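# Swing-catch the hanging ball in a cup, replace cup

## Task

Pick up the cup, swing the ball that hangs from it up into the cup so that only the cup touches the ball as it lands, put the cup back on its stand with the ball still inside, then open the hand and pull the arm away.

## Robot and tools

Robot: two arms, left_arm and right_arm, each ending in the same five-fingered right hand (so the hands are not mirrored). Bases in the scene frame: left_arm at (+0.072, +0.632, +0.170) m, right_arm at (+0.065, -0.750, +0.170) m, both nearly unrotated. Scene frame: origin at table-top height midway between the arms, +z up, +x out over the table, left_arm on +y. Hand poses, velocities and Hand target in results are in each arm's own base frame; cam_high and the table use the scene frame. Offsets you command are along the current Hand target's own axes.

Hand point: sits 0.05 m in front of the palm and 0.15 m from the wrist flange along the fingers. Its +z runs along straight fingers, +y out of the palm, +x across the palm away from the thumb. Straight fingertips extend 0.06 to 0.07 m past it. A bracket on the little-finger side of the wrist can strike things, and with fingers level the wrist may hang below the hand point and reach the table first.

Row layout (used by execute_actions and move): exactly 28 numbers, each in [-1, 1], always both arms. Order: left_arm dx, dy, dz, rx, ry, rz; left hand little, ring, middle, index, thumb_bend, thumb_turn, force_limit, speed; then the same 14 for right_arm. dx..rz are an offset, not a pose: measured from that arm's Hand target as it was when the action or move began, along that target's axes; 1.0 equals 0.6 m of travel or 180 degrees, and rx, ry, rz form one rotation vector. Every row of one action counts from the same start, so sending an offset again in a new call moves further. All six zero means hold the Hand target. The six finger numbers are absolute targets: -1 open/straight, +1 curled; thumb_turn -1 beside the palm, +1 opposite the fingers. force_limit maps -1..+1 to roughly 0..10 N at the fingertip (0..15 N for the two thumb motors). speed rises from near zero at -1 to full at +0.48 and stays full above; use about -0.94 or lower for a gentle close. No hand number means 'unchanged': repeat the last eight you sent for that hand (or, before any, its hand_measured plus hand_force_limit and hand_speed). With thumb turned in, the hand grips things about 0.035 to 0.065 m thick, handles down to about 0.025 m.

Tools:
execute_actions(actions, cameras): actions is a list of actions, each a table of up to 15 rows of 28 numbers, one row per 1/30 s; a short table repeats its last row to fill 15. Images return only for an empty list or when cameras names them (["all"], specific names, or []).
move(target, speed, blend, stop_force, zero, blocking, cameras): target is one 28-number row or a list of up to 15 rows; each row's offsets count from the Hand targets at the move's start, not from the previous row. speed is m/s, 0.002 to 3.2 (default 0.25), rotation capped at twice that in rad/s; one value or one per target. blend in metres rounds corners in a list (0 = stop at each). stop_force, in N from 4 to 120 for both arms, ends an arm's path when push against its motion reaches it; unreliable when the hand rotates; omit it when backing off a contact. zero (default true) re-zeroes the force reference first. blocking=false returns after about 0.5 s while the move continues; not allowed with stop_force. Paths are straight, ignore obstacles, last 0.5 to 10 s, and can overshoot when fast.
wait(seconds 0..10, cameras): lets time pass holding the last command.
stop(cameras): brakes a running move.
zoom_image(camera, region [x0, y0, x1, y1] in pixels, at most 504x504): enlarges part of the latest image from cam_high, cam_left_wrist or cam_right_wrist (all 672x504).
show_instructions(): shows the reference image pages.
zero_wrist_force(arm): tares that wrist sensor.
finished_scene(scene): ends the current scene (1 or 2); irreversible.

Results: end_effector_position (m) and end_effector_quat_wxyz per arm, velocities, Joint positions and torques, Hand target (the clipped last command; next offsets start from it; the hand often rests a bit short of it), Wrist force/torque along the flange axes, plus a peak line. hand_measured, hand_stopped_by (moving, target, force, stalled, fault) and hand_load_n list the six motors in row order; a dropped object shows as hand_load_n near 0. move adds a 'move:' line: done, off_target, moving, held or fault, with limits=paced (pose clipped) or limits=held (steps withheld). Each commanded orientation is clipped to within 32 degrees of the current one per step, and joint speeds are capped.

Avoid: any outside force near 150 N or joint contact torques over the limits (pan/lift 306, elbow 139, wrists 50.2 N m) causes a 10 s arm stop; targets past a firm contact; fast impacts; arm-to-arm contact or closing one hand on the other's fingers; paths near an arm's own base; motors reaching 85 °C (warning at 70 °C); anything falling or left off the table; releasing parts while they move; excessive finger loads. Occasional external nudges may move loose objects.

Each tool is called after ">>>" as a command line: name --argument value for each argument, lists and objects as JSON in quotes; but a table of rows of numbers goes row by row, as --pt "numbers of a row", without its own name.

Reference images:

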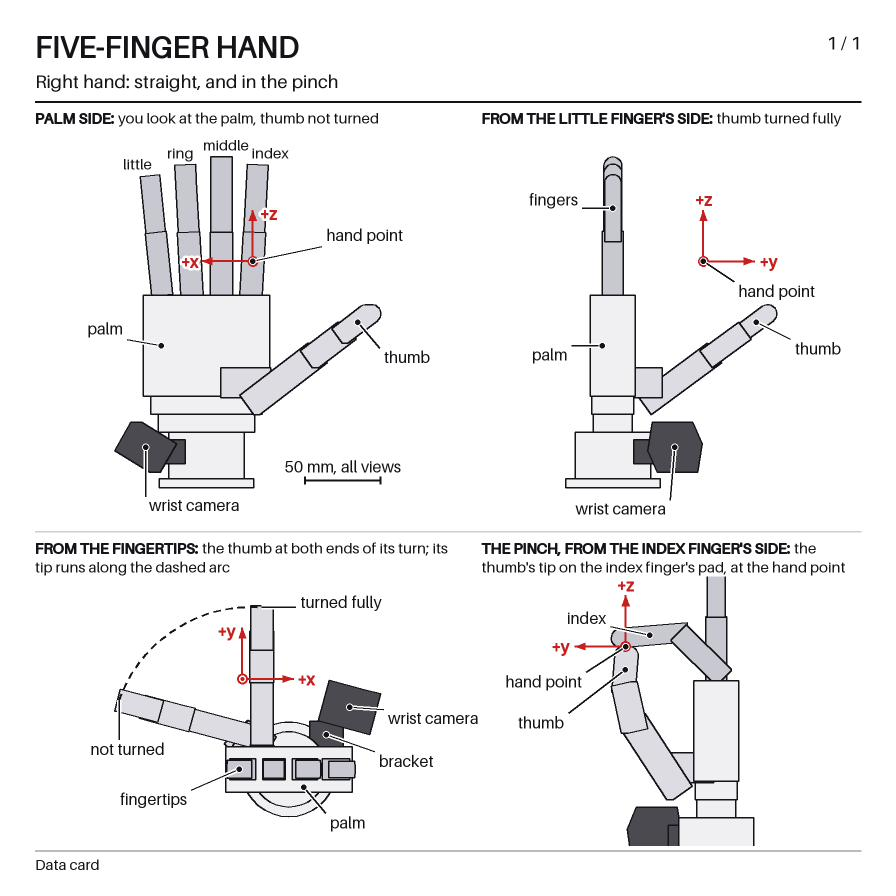

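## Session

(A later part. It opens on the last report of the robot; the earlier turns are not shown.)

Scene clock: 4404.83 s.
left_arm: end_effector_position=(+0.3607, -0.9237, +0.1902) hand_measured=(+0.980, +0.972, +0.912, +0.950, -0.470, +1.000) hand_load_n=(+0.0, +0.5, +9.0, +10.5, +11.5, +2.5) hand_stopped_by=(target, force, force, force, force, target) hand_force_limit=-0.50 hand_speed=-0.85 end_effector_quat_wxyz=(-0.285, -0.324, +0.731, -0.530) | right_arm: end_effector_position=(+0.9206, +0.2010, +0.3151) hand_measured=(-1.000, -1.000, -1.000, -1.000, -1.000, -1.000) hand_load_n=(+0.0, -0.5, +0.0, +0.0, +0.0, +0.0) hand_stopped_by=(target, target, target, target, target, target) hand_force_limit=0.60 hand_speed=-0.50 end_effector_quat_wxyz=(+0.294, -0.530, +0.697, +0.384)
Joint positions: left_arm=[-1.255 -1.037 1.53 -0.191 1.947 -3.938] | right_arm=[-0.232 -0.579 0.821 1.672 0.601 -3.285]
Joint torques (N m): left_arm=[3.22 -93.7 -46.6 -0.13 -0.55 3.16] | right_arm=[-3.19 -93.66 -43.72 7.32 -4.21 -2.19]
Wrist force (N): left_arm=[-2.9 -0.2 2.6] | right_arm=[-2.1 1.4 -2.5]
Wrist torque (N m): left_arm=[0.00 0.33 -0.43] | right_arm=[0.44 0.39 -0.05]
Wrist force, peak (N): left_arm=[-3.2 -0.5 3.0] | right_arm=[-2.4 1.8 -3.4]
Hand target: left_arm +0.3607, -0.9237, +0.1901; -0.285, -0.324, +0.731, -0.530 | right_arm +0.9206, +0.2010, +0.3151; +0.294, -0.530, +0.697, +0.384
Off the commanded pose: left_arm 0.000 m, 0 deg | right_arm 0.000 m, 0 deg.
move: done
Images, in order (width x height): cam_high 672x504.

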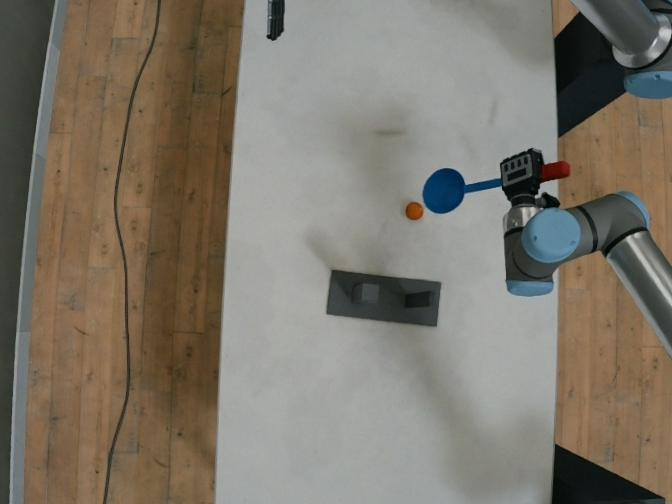

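>>> move --pt "0.0084 0.0126 -0.0039 0 0 0 0.98 0.98 0.97 0.97 0.89 1 -0.5 -0.85 0 0 0 0 0 0 -1 -1 -1 -1 -1 -1 0.6 -0.5" --pt "0.0337 -0.0071 -0.0131 0 0 0 0.98 0.98 0.97 0.97 0.89 1 -0.5 -0.85 0 0 0 0 0 0 -1 -1 -1 -1 -1 -1 0.6 -0.5" --speed '[0.02, 0.005]'

>>> wait --seconds 0.1 --cameras '["cam_high"]'

>>> zoom_image --camera "cam_high" --region '[340, 150, 500, 250]'

>>> wait --seconds 0.2 --cameras '["cam_high"]'

>>> zoom_image --camera "cam_high" --region '[340, 150, 500, 250]'

>>> wait --seconds 0.2 --cameras '["cam_high"]'

>>> zoom_image --camera "cam_high" --region '[340, 150, 500, 250]'

Scene clock: 4425.40 s.
left_arm: end_effector_position=(+0.3519, -0.9206, +0.2102) hand_measured=(+0.980, +0.972, +0.912, +0.950, -0.470, +1.000) hand_load_n=(+0.0, +0.0, +9.0, +10.5, +11.5, +2.5) hand_stopped_by=(target, force, force, force, force, target) hand_force_limit=-0.50 hand_speed=-0.85 end_effector_quat_wxyz=(-0.285, -0.324, +0.731, -0.530) | right_arm: end_effector_position=(+0.9206, +0.2010, +0.3151) hand_measured=(-1.000, -1.000, -1.000, -1.000, -1.000, -1.000) hand_load_n=(+0.0, +0.0, +0.0, +0.0, +0.0, +0.0) hand_stopped_by=(target, target, target, target, target, target) hand_force_limit=0.60 hand_speed=-0.50 end_effector_quat_wxyz=(+0.294, -0.530, +0.697, +0.384)
Joint positions: left_arm=[-1.265 -1.063 1.532 -0.168 1.938 -3.941] | right_arm=[-0.232 -0.579 0.821 1.672 0.601 -3.285]
Joint torques (N m): left_arm=[9.88 -95.49 -47.35 0.17 1.66 3.31] | right_arm=[-4 -93.12 -43.72 7.42 -3.82 -2.13]
Wrist force (N): left_arm=[-3.4 -0.3 2.6] | right_arm=[-1.9 1.6 -2.5]
Wrist torque (N m): left_arm=[-0.03 0.40 -0.50] | right_arm=[0.48 0.36 -0.03]
Wrist force, peak (N): left_arm=[-3.3 -0.7 3.0] | right_arm=[-2.3 2.0 -3.2]
Hand target: left_arm +0.3519, -0.9206, +0.2102; -0.285, -0.324, +0.731, -0.530 | right_arm +0.9206, +0.2010, +0.3151; +0.294, -0.530, +0.697, +0.384
Off the commanded pose: left_arm 0.000 m, 0 deg | right_arm 0.000 m, 0 deg.
move: done

Scene clock: 4425.50 s.
left_arm: end_effector_position=(+0.3519, -0.9206, +0.2102) hand_measured=(+0.980, +0.972, +0.912, +0.950, -0.470, +1.000) hand_load_n=(+0.0, +0.5, +9.0, +10.5, +11.5, +3.0) hand_stopped_by=(target, force, force, force, force, target) hand_force_limit=-0.50 hand_speed=-0.85 end_effector_quat_wxyz=(-0.285, -0.324, +0.731, -0.530) | right_arm: end_effector_position=(+0.9206, +0.2010, +0.3151) hand_measured=(-1.000, -1.000, -1.000, -1.000, -1.000, -1.000) hand_load_n=(+0.0, +0.0, +0.0, +0.0, +0.0, +0.0) hand_stopped_by=(target, target, target, target, target, target) hand_force_limit=0.60 hand_speed=-0.50 end_effector_quat_wxyz=(+0.294, -0.530, +0.697, +0.384)
Joint positions: left_arm=[-1.265 -1.063 1.532 -0.168 1.938 -3.941] | right_arm=[-0.232 -0.579 0.821 1.672 0.601 -3.285]
Joint torques (N m): left_arm=[10.55 -93.42 -46.16 -0.64 1.72 3.29] | right_arm=[-0.97 -94.02 -44.15 7.38 -3.61 -2.22]
Wrist force (N): left_arm=[-2.8 -0.2 2.7] | right_arm=[-2.0 1.6 -2.9]
Wrist torque (N m): left_arm=[-0.03 0.30 -0.46] | right_arm=[0.50 0.40 -0.03]
Wrist force, peak (N): left_arm=[-2.8 -0.2 2.7] | right_arm=[-2.2 1.7 -3.0]
Hand target: left_arm +0.3519, -0.9206, +0.2102; -0.285, -0.324, +0.731, -0.530 | right_arm +0.9206, +0.2010, +0.3151; +0.294, -0.530, +0.697, +0.384
Off the commanded pose: left_arm 0.000 m, 0 deg | right_arm 0.000 m, 0 deg.
wait: 0.10 s; no rest
Images, in order (width x height): cam_high 672x504.

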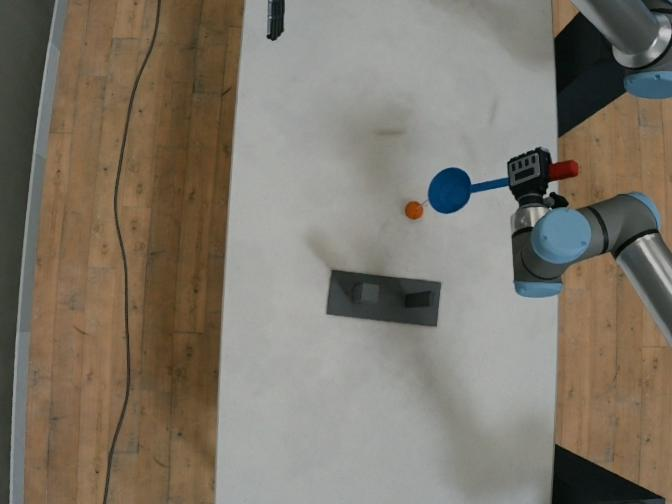

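Scaled by 3.150 from the camera's 672x504 image, which has a finer 960x720 frame.

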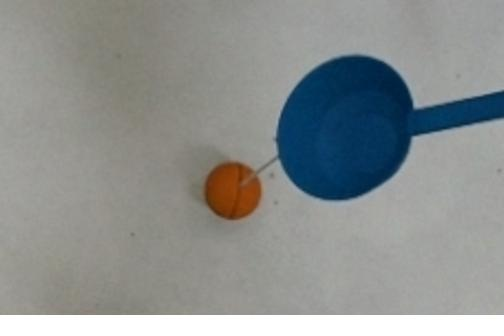

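Scene clock: 4425.70 s.
left_arm: end_effector_position=(+0.3519, -0.9207, +0.2102) hand_measured=(+0.980, +0.972, +0.912, +0.950, -0.470, +1.000) hand_load_n=(+0.0, +0.0, +9.0, +10.5, +11.5, +3.0) hand_stopped_by=(target, force, force, force, force, target) hand_force_limit=-0.50 hand_speed=-0.85 end_effector_quat_wxyz=(-0.285, -0.324, +0.731, -0.530) | right_arm: end_effector_position=(+0.9206, +0.2010, +0.3151) hand_measured=(-1.000, -1.000, -1.000, -1.000, -1.000, -1.000) hand_load_n=(+0.0, +0.0, +0.0, +0.5, +0.0, +0.0) hand_stopped_by=(target, target, target, target, target, target) hand_force_limit=0.60 hand_speed=-0.50 end_effector_quat_wxyz=(+0.294, -0.530, +0.697, +0.384)
Joint positions: left_arm=[-1.265 -1.063 1.532 -0.168 1.938 -3.941] | right_arm=[-0.232 -0.579 0.821 1.672 0.601 -3.285]
Joint torques (N m): left_arm=[11.65 -88.71 -43.36 -0.7 1.64 3.15] | right_arm=[-3.76 -93.57 -44.76 7.16 -3.73 -2.05]
Wrist force (N): left_arm=[-2.9 -0.4 2.8] | right_arm=[-1.6 1.7 -2.3]
Wrist torque (N m): left_arm=[-0.05 0.32 -0.48] | right_arm=[0.47 0.32 -0.01]
Wrist force, peak (N): left_arm=[-3.1 -0.3 2.6] | right_arm=[-2.3 1.9 -2.9]
Hand target: left_arm +0.3519, -0.9206, +0.2102; -0.285, -0.324, +0.731, -0.530 | right_arm +0.9206, +0.2010, +0.3151; +0.294, -0.530, +0.697, +0.384
Off the commanded pose: left_arm 0.000 m, 0 deg | right_arm 0.000 m, 0 deg.
wait: 0.20 s; at rest by 0.17 s
Images, in order (width x height): cam_high 672x504.

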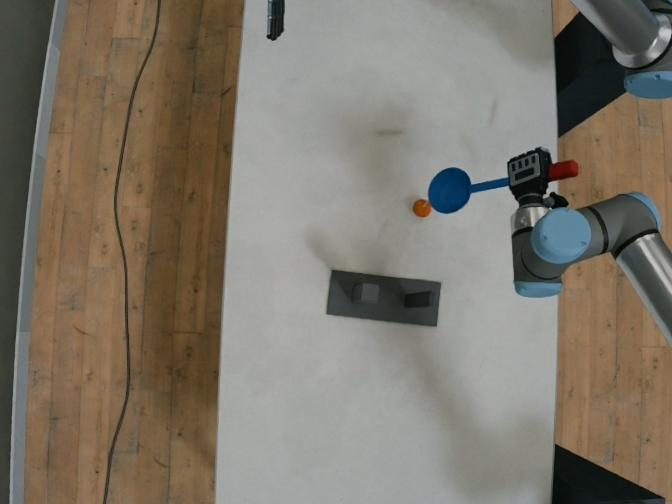

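Scaled by 3.150 from the camera's 672x504 image, which has a finer 960x720 frame.

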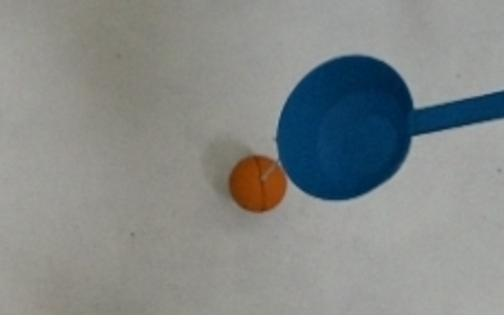

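Scene clock: 4425.90 s.
left_arm: end_effector_position=(+0.3519, -0.9207, +0.2102) hand_measured=(+0.980, +0.972, +0.912, +0.950, -0.470, +1.000) hand_load_n=(+0.0, +0.0, +9.0, +10.5, +11.5, +2.5) hand_stopped_by=(target, force, force, force, force, target) hand_force_limit=-0.50 hand_speed=-0.85 end_effector_quat_wxyz=(-0.285, -0.323, +0.731, -0.530) | right_arm: end_effector_position=(+0.9206, +0.2010, +0.3151) hand_measured=(-1.000, -1.000, -1.000, -1.000, -1.000, -1.000) hand_load_n=(+0.0, +0.0, +0.0, +0.0, +0.0, +0.0) hand_stopped_by=(target, target, target, target, target, target) hand_force_limit=0.60 hand_speed=-0.50 end_effector_quat_wxyz=(+0.294, -0.530, +0.697, +0.384)
Joint positions: left_arm=[-1.265 -1.063 1.532 -0.168 1.938 -3.941] | right_arm=[-0.232 -0.579 0.821 1.672 0.601 -3.285]
Joint torques (N m): left_arm=[9.31 -85.95 -40.7 -0.97 1.82 3.2] | right_arm=[-3.61 -91.77 -44.61 7.23 -3.25 -2.3]
Wrist force (N): left_arm=[-3.2 -0.4 2.6] | right_arm=[-2.3 1.8 -2.5]
Wrist torque (N m): left_arm=[-0.06 0.36 -0.49] | right_arm=[0.51 0.43 -0.05]
Wrist force, peak (N): left_arm=[-3.2 -0.4 2.6] | right_arm=[-2.1 2.1 -2.7]
Hand target: left_arm +0.3519, -0.9206, +0.2102; -0.285, -0.324, +0.731, -0.530 | right_arm +0.9206, +0.2010, +0.3151; +0.294, -0.530, +0.697, +0.384
Off the commanded pose: left_arm 0.000 m, 0 deg | right_arm 0.000 m, 0 deg.
wait: 0.20 s; at rest by 0.17 s
Images, in order (width x height): cam_high 672x504.

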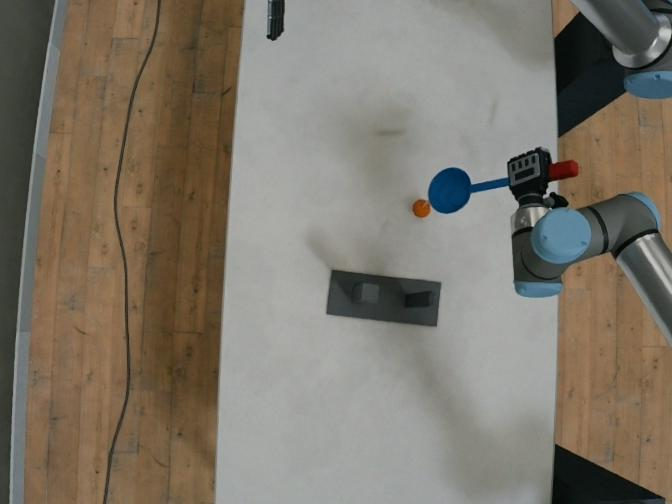

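Scaled by 3.150 from the camera's 672x504 image, which has a finer 960x720 frame.

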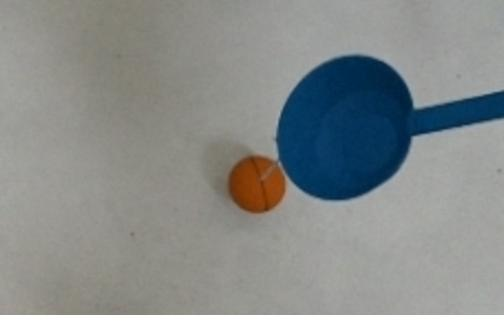

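>>> move --target '[-0.0152,0.0118,0.0055,0,0,0,0.98,0.98,0.97,0.97,0.89,1,-0.5,-0.85,0,0,0,0,0,0,-1,-1,-1,-1,-1,-1,0.6,-0.5]' --speed 0.02

>>> wait --seconds 1.0 --cameras '["cam_high"]'

>>> zoom_image --camera "cam_high" --region '[340, 150, 500, 250]'

>>> wait --seconds 0.2 --cameras '["cam_high"]'

>>> zoom_image --camera "cam_high" --region '[340, 150, 500, 250]'

Scene clock: 4453.23 s.
left_arm: end_effector_position=(+0.3519, -0.9206, +0.1979) hand_measured=(+0.980, +0.972, +0.912, +0.950, -0.470, +1.000) hand_load_n=(+0.0, +0.5, +9.0, +10.5, +12.0, +3.0) hand_stopped_by=(target, force, force, force, force, target) hand_force_limit=-0.50 hand_speed=-0.85 end_effector_quat_wxyz=(-0.285, -0.324, +0.731, -0.530) | right_arm: end_effector_position=(+0.9206, +0.2010, +0.3151) hand_measured=(-1.000, -1.000, -1.000, -1.000, -1.000, -1.000) hand_load_n=(+0.0, +0.0, +0.0, +0.0, +0.0, -0.5) hand_stopped_by=(target, target, target, target, target, target) hand_force_limit=0.60 hand_speed=-0.50 end_effector_quat_wxyz=(+0.294, -0.530, +0.697, +0.384)
Joint positions: left_arm=[-1.265 -1.054 1.542 -0.187 1.938 -3.941] | right_arm=[-0.232 -0.579 0.821 1.672 0.601 -3.285]
Joint torques (N m): left_arm=[9.9 -88.72 -38.74 0.44 1.4 3.14] | right_arm=[-4.16 -90.59 -44.03 7.38 -3.92 -2.53]
Wrist force (N): left_arm=[-2.7 -0.7 2.8] | right_arm=[-2.2 1.8 -2.3]
Wrist torque (N m): left_arm=[-0.08 0.28 -0.42] | right_arm=[0.48 0.39 -0.04]
Wrist force, peak (N): left_arm=[-3.6 -0.2 3.0] | right_arm=[-2.6 2.1 -3.2]
Hand target: left_arm +0.3519, -0.9206, +0.1981; -0.285, -0.324, +0.731, -0.530 | right_arm +0.9206, +0.2010, +0.3151; +0.294, -0.530, +0.697, +0.384
Off the commanded pose: left_arm 0.000 m, 0 deg | right_arm 0.000 m, 0 deg.
move: done

Scene clock: 4454.23 s.
left_arm: end_effector_position=(+0.3519, -0.9206, +0.1981) hand_measured=(+0.980, +0.972, +0.912, +0.950, -0.470, +1.000) hand_load_n=(+0.0, +0.0, +9.0, +10.5, +11.5, +3.0) hand_stopped_by=(target, force, force, force, force, target) hand_force_limit=-0.50 hand_speed=-0.85 end_effector_quat_wxyz=(-0.285, -0.324, +0.731, -0.530) | right_arm: end_effector_position=(+0.9206, +0.2010, +0.3151) hand_measured=(-1.000, -1.000, -1.000, -1.000, -1.000, -1.000) hand_load_n=(+0.0, +0.0, +0.0, +0.0, +0.0, +0.0) hand_stopped_by=(target, target, target, target, target, target) hand_force_limit=0.60 hand_speed=-0.50 end_effector_quat_wxyz=(+0.294, -0.530, +0.697, +0.384)
Joint positions: left_arm=[-1.265 -1.054 1.542 -0.187 1.938 -3.941] | right_arm=[-0.232 -0.579 0.821 1.672 0.601 -3.285]
Joint torques (N m): left_arm=[10.81 -101.97 -49.73 1.73 1.68 2.45] | right_arm=[-3.95 -91.76 -44.94 7.29 -3.59 -2.61]
Wrist force (N): left_arm=[-2.8 -0.5 2.3] | right_arm=[-2.6 2.0 -2.5]
Wrist torque (N m): left_arm=[-0.02 0.34 -0.43] | right_arm=[0.54 0.47 -0.06]
Wrist force, peak (N): left_arm=[-3.1 -0.3 2.7] | right_arm=[-2.6 1.6 -2.9]
Hand target: left_arm +0.3519, -0.9206, +0.1981; -0.285, -0.324, +0.731, -0.530 | right_arm +0.9206, +0.2010, +0.3151; +0.294, -0.530, +0.697, +0.384
Off the commanded pose: left_arm 0.000 m, 0 deg | right_arm 0.000 m, 0 deg.
wait: 1.00 s; at rest by 0.17 s
Images, in order (width x height): cam_high 672x504.

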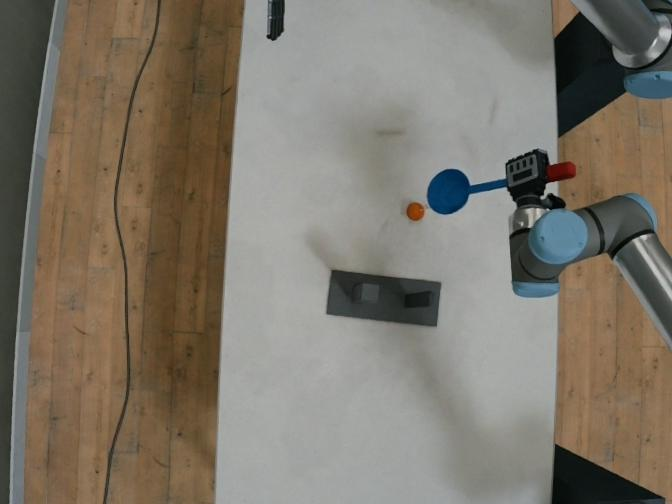

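Scaled by 3.150 from the camera's 672x504 image, which has a finer 960x720 frame.

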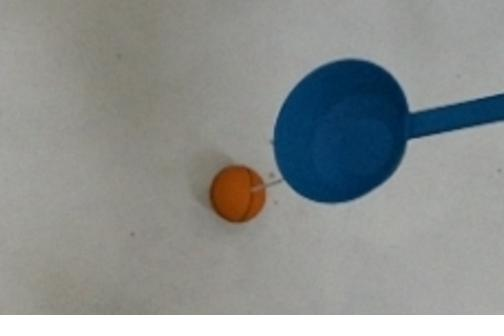

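Scene clock: 4454.43 s.
left_arm: end_effector_position=(+0.3519, -0.9206, +0.1981) hand_measured=(+0.980, +0.972, +0.912, +0.950, -0.470, +1.000) hand_load_n=(+0.0, +0.0, +9.0, +10.5, +11.5, +3.0) hand_stopped_by=(target, force, force, force, force, target) hand_force_limit=-0.50 hand_speed=-0.85 end_effector_quat_wxyz=(-0.285, -0.324, +0.731, -0.530) | right_arm: end_effector_position=(+0.9206, +0.2010, +0.3151) hand_measured=(-1.000, -1.000, -1.000, -1.000, -1.000, -1.000) hand_load_n=(+0.0, +0.0, +0.5, +0.0, +0.0, +0.0) hand_stopped_by=(target, target, target, target, target, target) hand_force_limit=0.60 hand_speed=-0.50 end_effector_quat_wxyz=(+0.294, -0.530, +0.697, +0.384)
Joint positions: left_arm=[-1.265 -1.054 1.542 -0.187 1.938 -3.941] | right_arm=[-0.232 -0.579 0.821 1.672 0.601 -3.285]
Joint torques (N m): left_arm=[10.06 -101.02 -50.09 1.52 1.81 2.56] | right_arm=[-2.53 -92.16 -43.25 6.99 -3.82 -2.06]
Wrist force (N): left_arm=[-2.7 -0.7 2.7] | right_arm=[-2.0 2.0 -2.4]
Wrist torque (N m): left_arm=[-0.06 0.33 -0.44] | right_arm=[0.53 0.37 -0.01]
Wrist force, peak (N): left_arm=[-2.9 -0.5 2.8] | right_arm=[-2.0 1.8 -3.0]
Hand target: left_arm +0.3519, -0.9206, +0.1981; -0.285, -0.324, +0.731, -0.530 | right_arm +0.9206, +0.2010, +0.3151; +0.294, -0.530, +0.697, +0.384
Off the commanded pose: left_arm 0.000 m, 0 deg | right_arm 0.000 m, 0 deg.
wait: 0.20 s; at rest by 0.17 s
Images, in order (width x height): cam_high 672x504.

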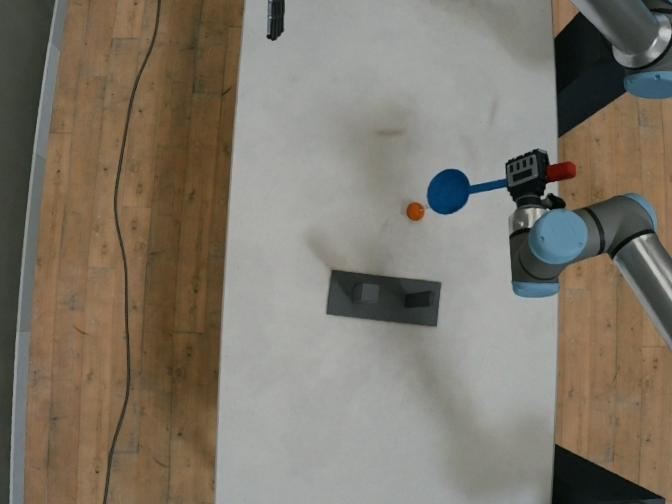

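Scaled by 3.150 from the camera's 672x504 image, which has a finer 960x720 frame.

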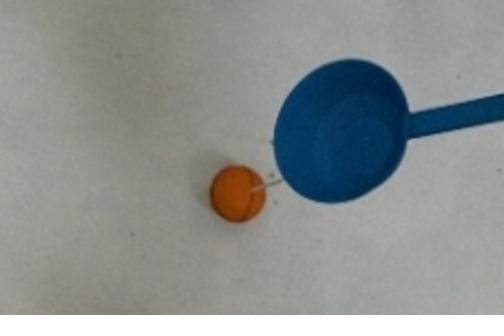

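>>> move --pt "-0.0031 -0.0016 -0.0049 0 0 0 0.98 0.98 0.97 0.97 0.89 1 -0.5 -0.85 0 0 0 0 0 0 -1 -1 -1 -1 -1 -1 0.6 -0.5" --pt "0.0285 -0.0262 -0.0164 0 0 0 0.98 0.98 0.97 0.97 0.89 1 -0.5 -0.85 0 0 0 0 0 0 -1 -1 -1 -1 -1 -1 0.6 -0.5" --speed '[0.01, 0.004]'

>>> move --target '[0.2745,-0.2135,-0.1001,0,0,0,0.98,0.98,0.97,0.97,0.89,1,-0.5,-0.85,0,0,0,0,0,0,-1,-1,-1,-1,-1,-1,0.6,-0.5]' --speed 0.08

>>> move --target '[-0.0683,-0.0862,-0.0034,0,0,0,0.98,0.98,0.97,0.97,0.89,1,-0.5,-0.85,0,0,0,0,0,0,-1,-1,-1,-1,-1,-1,0.6,-0.5]' --speed 0.02

>>> wait --seconds 0.2 --cameras '["cam_high", "cam_right_wrist"]'

>>> wait --seconds 0.2 --cameras '["cam_high", "cam_right_wrist"]'

>>> wait --seconds 0.2 --cameras '["cam_high", "cam_right_wrist"]'

Scene clock: 4488.47 s.
left_arm: end_effector_position=(+0.3540, -0.9177, +0.2232) hand_measured=(+0.980, +0.972, +0.912, +0.950, -0.470, +1.000) hand_load_n=(+0.0, +0.0, +9.0, +10.0, +11.5, +2.5) hand_stopped_by=(target, force, force, force, force, target) hand_force_limit=-0.50 hand_speed=-0.85 end_effector_quat_wxyz=(-0.285, -0.324, +0.731, -0.530) | right_arm: end_effector_position=(+0.9206, +0.2010, +0.3151) hand_measured=(-1.000, -1.000, -1.000, -1.000, -1.000, -1.000) hand_load_n=(-0.5, +0.0, +0.0, +0.0, +0.0, +0.0) hand_stopped_by=(target, target, target, target, target, target) hand_force_limit=0.60 hand_speed=-0.50 end_effector_quat_wxyz=(+0.294, -0.530, +0.697, +0.384)
Joint positions: left_arm=[-1.261 -1.074 1.525 -0.149 1.941 -3.94] | right_arm=[-0.232 -0.579 0.821 1.672 0.601 -3.285]
Joint torques (N m): left_arm=[6.34 -94.32 -48.29 0.47 1.46 -2.4] | right_arm=[-1.6 -92.72 -43.53 7.31 -3.97 -2.33]
Wrist force (N): left_arm=[-3.3 -0.4 2.8] | right_arm=[-2.0 1.7 -2.8]
Wrist torque (N m): left_arm=[-0.07 0.37 -0.68] | right_arm=[0.51 0.38 -0.03]
Wrist force, peak (N): left_arm=[-3.2 -0.3 3.0] | right_arm=[-2.7 1.9 -3.3]
Hand target: left_arm +0.3540, -0.9177, +0.2231; -0.285, -0.324, +0.731, -0.530 | right_arm +0.9206, +0.2010, +0.3151; +0.294, -0.530, +0.697, +0.384
Off the commanded pose: left_arm 0.000 m, 0 deg | right_arm 0.000 m, 0 deg.
move: done

Scene clock: 4491.50 s.
left_arm: end_effector_position=(+0.3542, -0.9178, +0.4405) hand_measured=(+0.980, +0.972, +0.912, +0.950, -0.470, +1.000) hand_load_n=(+0.0, +0.0, +9.0, +10.5, +11.5, +2.5) hand_stopped_by=(target, force, force, force, force, target) hand_force_limit=-0.50 hand_speed=-0.85 end_effector_quat_wxyz=(-0.285, -0.323, +0.731, -0.530) | right_arm: end_effector_position=(+0.9206, +0.2010, +0.3151) hand_measured=(-1.000, -1.000, -1.000, -1.000, -1.000, -1.000) hand_load_n=(+0.0, -0.5, +0.0, +0.0, +0.0, +0.0) hand_stopped_by=(target, target, target, target, target, target) hand_force_limit=0.60 hand_speed=-0.50 end_effector_quat_wxyz=(+0.294, -0.530, +0.697, +0.384)
Joint positions: left_arm=[-1.261 -1.172 1.274 0.2 1.942 -3.94] | right_arm=[-0.232 -0.579 0.821 1.672 0.601 -3.285]
Joint torques (N m): left_arm=[9.25 -65.82 -32.58 -3.09 1.86 0.52] | right_arm=[-2.85 -93.14 -43.35 7.45 -3.87 -2.15]
Wrist force (N): left_arm=[-3.3 -0.2 2.7] | right_arm=[-1.8 1.6 -2.1]
Wrist torque (N m): left_arm=[-0.05 0.39 -0.69] | right_arm=[0.45 0.34 -0.02]
Wrist force, peak (N): left_arm=[-4.3 0.8 3.0] | right_arm=[-2.1 2.2 -3.0]
Hand target: left_arm +0.3542, -0.9178, +0.4402; -0.285, -0.324, +0.731, -0.530 | right_arm +0.9206, +0.2010, +0.3151; +0.294, -0.530, +0.697, +0.384
Off the commanded pose: left_arm 0.000 m, 0 deg | right_arm 0.000 m, 0 deg.
move: done

Scene clock: 4495.07 s.
left_arm: end_effector_position=(+0.4202, -0.9207, +0.4402) hand_measured=(+0.980, +0.972, +0.912, +0.950, -0.470, +1.000) hand_load_n=(+0.0, +0.0, +9.0, +10.5, +11.5, +3.0) hand_stopped_by=(target, force, force, force, force, target) hand_force_limit=-0.50 hand_speed=-0.85 end_effector_quat_wxyz=(-0.285, -0.323, +0.731, -0.530) | right_arm: end_effector_position=(+0.9206, +0.2010, +0.3151) hand_measured=(-1.000, -1.000, -1.000, -1.000, -1.000, -1.000) hand_load_n=(+0.0, +0.0, +0.0, +0.0, +0.0, +0.0) hand_stopped_by=(target, target, target, target, target, target) hand_force_limit=0.60 hand_speed=-0.50 end_effector_quat_wxyz=(+0.294, -0.530, +0.697, +0.384)
Joint positions: left_arm=[-1.183 -1.103 1.174 0.241 2.015 -3.914] | right_arm=[-0.232 -0.579 0.821 1.672 0.601 -3.285]
Joint torques (N m): left_arm=[-12.03 -95.71 -31.58 -0.8 -2.12 2.14] | right_arm=[-3.74 -93.05 -42.8 7.48 -3.97 -2.2]
Wrist force (N): left_arm=[-3.1 0.1 2.4] | right_arm=[-2.2 1.5 -2.5]
Wrist torque (N m): left_arm=[0.00 0.37 -0.65] | right_arm=[0.45 0.41 -0.05]
Wrist force, peak (N): left_arm=[-3.3 0.2 2.9] | right_arm=[-2.2 2.1 -3.1]
Hand target: left_arm +0.4201, -0.9207, +0.4402; -0.285, -0.324, +0.731, -0.530 | right_arm +0.9206, +0.2010, +0.3151; +0.294, -0.530, +0.697, +0.384
Off the commanded pose: left_arm 0.000 m, 0 deg | right_arm 0.000 m, 0 deg.
move: done

Scene clock: 4495.27 s.
left_arm: end_effector_position=(+0.4202, -0.9207, +0.4401) hand_measured=(+0.980, +0.972, +0.912, +0.950, -0.470, +1.000) hand_load_n=(+0.0, +0.0, +9.0, +10.5, +11.5, +3.0) hand_stopped_by=(target, force, force, force, force, target) hand_force_limit=-0.50 hand_speed=-0.85 end_effector_quat_wxyz=(-0.285, -0.324, +0.731, -0.530) | right_arm: end_effector_position=(+0.9206, +0.2010, +0.3151) hand_measured=(-1.000, -1.000, -1.000, -1.000, -1.000, -1.000) hand_load_n=(+0.0, +0.0, +0.0, +0.0, +0.0, +0.0) hand_stopped_by=(target, target, target, target, target, target) hand_force_limit=0.60 hand_speed=-0.50 end_effector_quat_wxyz=(+0.294, -0.530, +0.697, +0.384)
Joint positions: left_arm=[-1.183 -1.103 1.174 0.241 2.015 -3.914] | right_arm=[-0.232 -0.579 0.821 1.672 0.601 -3.285]
Joint torques (N m): left_arm=[-11.36 -100.21 -30.76 -0.94 -2.21 0.61] | right_arm=[-2.07 -94.64 -44.03 7.44 -4.01 -2.3]
Wrist force (N): left_arm=[-2.7 -0.5 2.7] | right_arm=[-2.1 2.0 -2.1]
Wrist torque (N m): left_arm=[-0.12 0.29 -0.64] | right_arm=[0.51 0.38 -0.03]
Wrist force, peak (N): left_arm=[-3.2 0.1 2.5] | right_arm=[-2.2 2.0 -2.8]
Hand target: left_arm +0.4201, -0.9207, +0.4402; -0.285, -0.324, +0.731, -0.530 | right_arm +0.9206, +0.2010, +0.3151; +0.294, -0.530, +0.697, +0.384
Off the commanded pose: left_arm 0.000 m, 0 deg | right_arm 0.000 m, 0 deg.
wait: 0.20 s; at rest by 0.17 s
camera_calibration:
cam_right_wrist: T_world_to_cam=[[-1, -0.000343328, 0.000718999, 0.917478], [0.000718738, 0.000761837, 0.999999, -0.317572], [-0.000343876, 1, -0.00076159, -0.0871848], [0, 0, 0, 1]] pos_world=[0.917676, 0.0877417, 0.316846]
Images, in order (width x height): cam_high 672x504, cam_right_wrist 672x504.

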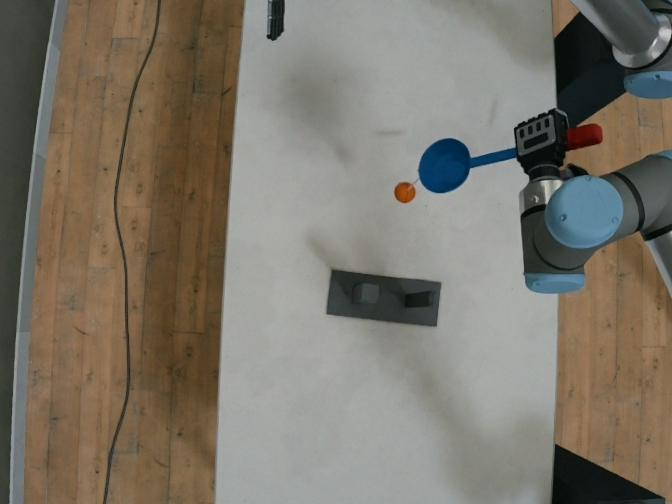

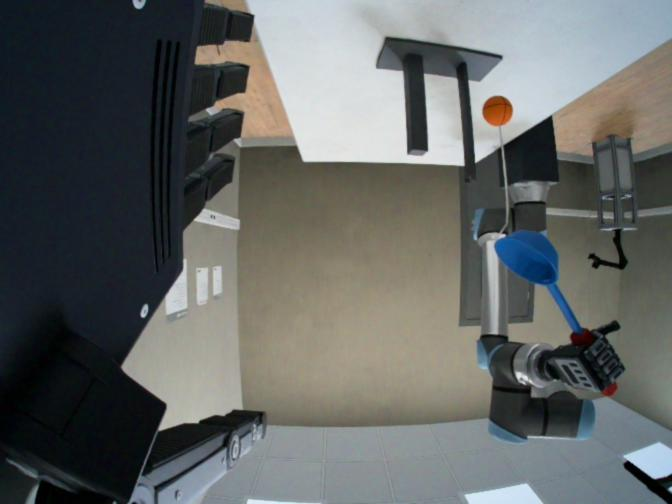

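Scene clock: 4495.47 s.
left_arm: end_effector_position=(+0.4202, -0.9207, +0.4401) hand_measured=(+0.980, +0.972, +0.912, +0.950, -0.470, +1.000) hand_load_n=(+0.0, +0.5, +9.0, +10.5, +11.5, +3.0) hand_stopped_by=(target, force, force, force, force, target) hand_force_limit=-0.50 hand_speed=-0.85 end_effector_quat_wxyz=(-0.285, -0.324, +0.731, -0.530) | right_arm: end_effector_position=(+0.9206, +0.2010, +0.3151) hand_measured=(-1.000, -1.000, -1.000, -1.000, -1.000, -1.000) hand_load_n=(+0.0, +0.0, +0.0, +0.0, -0.5, +0.0) hand_stopped_by=(target, target, target, target, target, target) hand_force_limit=0.60 hand_speed=-0.50 end_effector_quat_wxyz=(+0.294, -0.530, +0.697, +0.384)
Joint positions: left_arm=[-1.183 -1.103 1.174 0.241 2.015 -3.914] | right_arm=[-0.232 -0.579 0.821 1.672 0.601 -3.285]
Joint torques (N m): left_arm=[-12.67 -103.14 -32.69 -1.19 -2.21 -1.39] | right_arm=[-4.33 -93.45 -43.97 7.5 -3.81 -2.56]
Wrist force (N): left_arm=[-2.8 -0.1 2.5] | right_arm=[-1.4 2.0 -2.5]
Wrist torque (N m): left_arm=[-0.06 0.30 -0.64] | right_arm=[0.54 0.29 0.01]
Wrist force, peak (N): left_arm=[-3.1 -0.2 2.6] | right_arm=[-2.4 2.2 -2.7]
Hand target: left_arm +0.4201, -0.9207, +0.4402; -0.285, -0.324, +0.731, -0.530 | right_arm +0.9206, +0.2010, +0.3151; +0.294, -0.530, +0.697, +0.384
Off the commanded pose: left_arm 0.000 m, 0 deg | right_arm 0.000 m, 0 deg.
wait: 0.20 s; at rest by 0.17 s
camera_calibration:
cam_right_wrist: T_world_to_cam=[[-1, -0.000343328, 0.000718999, 0.917478], [0.000718738, 0.000761837, 0.999999, -0.317572], [-0.000343876, 1, -0.00076159, -0.0871848], [0, 0, 0, 1]] pos_world=[0.917676, 0.0877417, 0.316846]
Images, in order (width x height): cam_high 672x504, cam_right_wrist 672x504.

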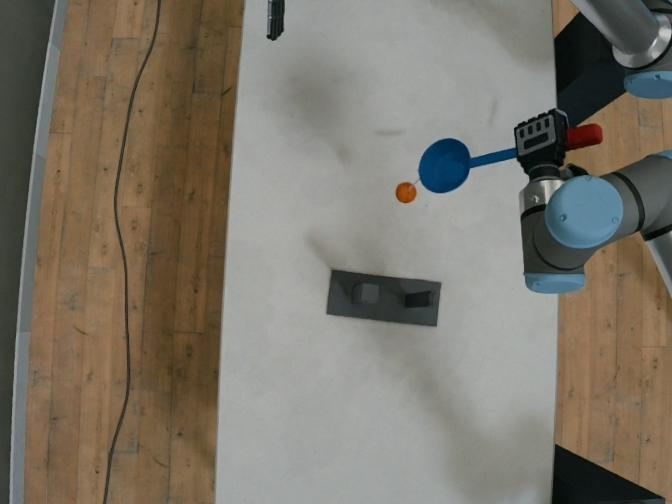

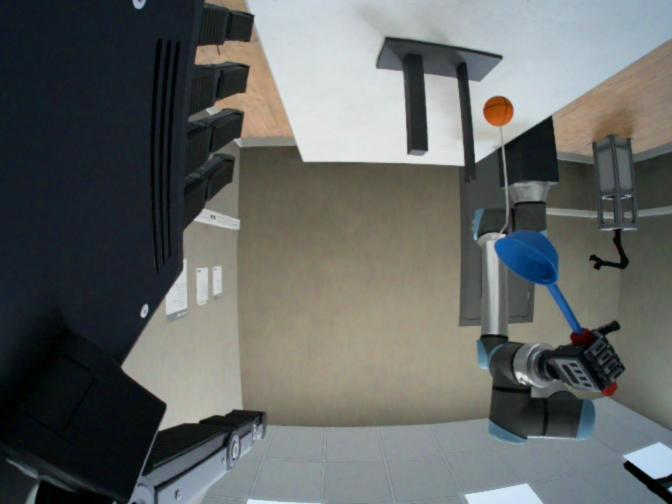

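Scene clock: 4495.67 s.
left_arm: end_effector_position=(+0.4201, -0.9207, +0.4402) hand_measured=(+0.980, +0.972, +0.912, +0.950, -0.470, +1.000) hand_load_n=(+0.0, +0.0, +9.0, +10.5, +11.5, +3.0) hand_stopped_by=(target, force, force, force, force, target) hand_force_limit=-0.50 hand_speed=-0.85 end_effector_quat_wxyz=(-0.285, -0.323, +0.731, -0.530) | right_arm: end_effector_position=(+0.9206, +0.2010, +0.3151) hand_measured=(-1.000, -1.000, -1.000, -1.000, -1.000, -1.000) hand_load_n=(+0.0, +0.0, +0.0, +0.0, -0.5, +0.0) hand_stopped_by=(target, target, target, target, target, target) hand_force_limit=0.60 hand_speed=-0.50 end_effector_quat_wxyz=(+0.294, -0.530, +0.697, +0.384)
Joint positions: left_arm=[-1.184 -1.103 1.174 0.241 2.015 -3.914] | right_arm=[-0.232 -0.579 0.821 1.672 0.601 -3.285]
Joint torques (N m): left_arm=[-11.32 -101.7 -31.43 -1.4 -2.28 -3.01] | right_arm=[-4.02 -91.92 -44.13 7.66 -3.73 -2.38]
Wrist force (N): left_arm=[-2.8 0.0 2.7] | right_arm=[-1.7 2.0 -2.8]
Wrist torque (N m): left_arm=[-0.04 0.32 -0.64] | right_arm=[0.55 0.34 0.00]
Wrist force, peak (N): left_arm=[-3.1 -0.4 2.9] | right_arm=[-2.6 1.8 -2.6]
Hand target: left_arm +0.4201, -0.9207, +0.4402; -0.285, -0.324, +0.731, -0.530 | right_arm +0.9206, +0.2010, +0.3151; +0.294, -0.530, +0.697, +0.384
Off the commanded pose: left_arm 0.000 m, 0 deg | right_arm 0.000 m, 0 deg.
wait: 0.20 s; at rest by 0.17 s
camera_calibration:
cam_right_wrist: T_world_to_cam=[[-1, -0.000343328, 0.000718999, 0.917478], [0.000718738, 0.000761837, 0.999999, -0.317572], [-0.000343876, 1, -0.00076159, -0.0871848], [0, 0, 0, 1]] pos_world=[0.917676, 0.0877417, 0.316846]
Images, in order (width x height): cam_high 672x504, cam_right_wrist 672x504.

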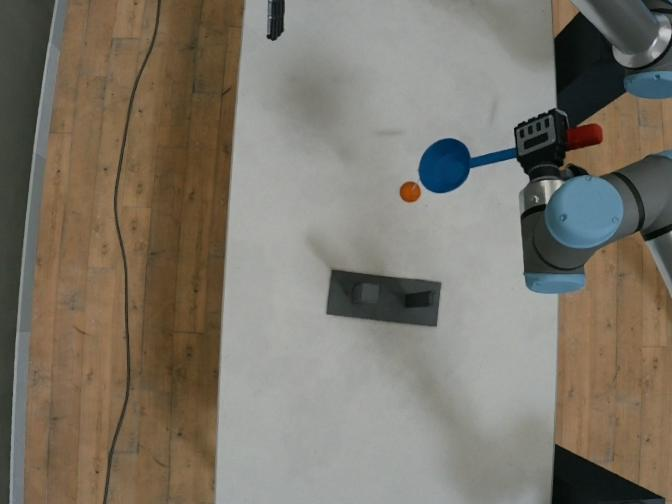

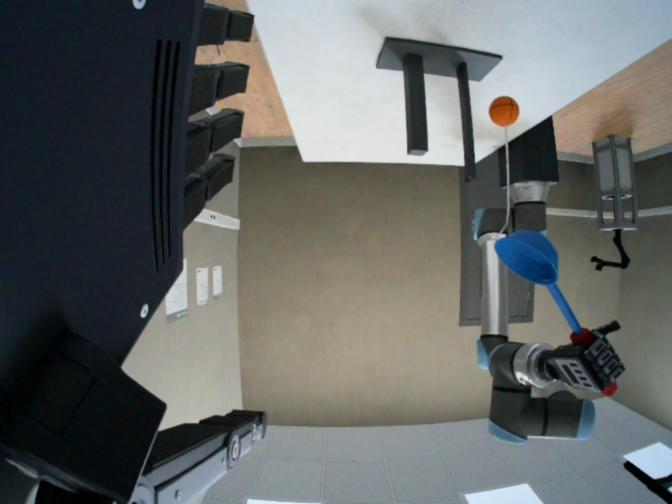

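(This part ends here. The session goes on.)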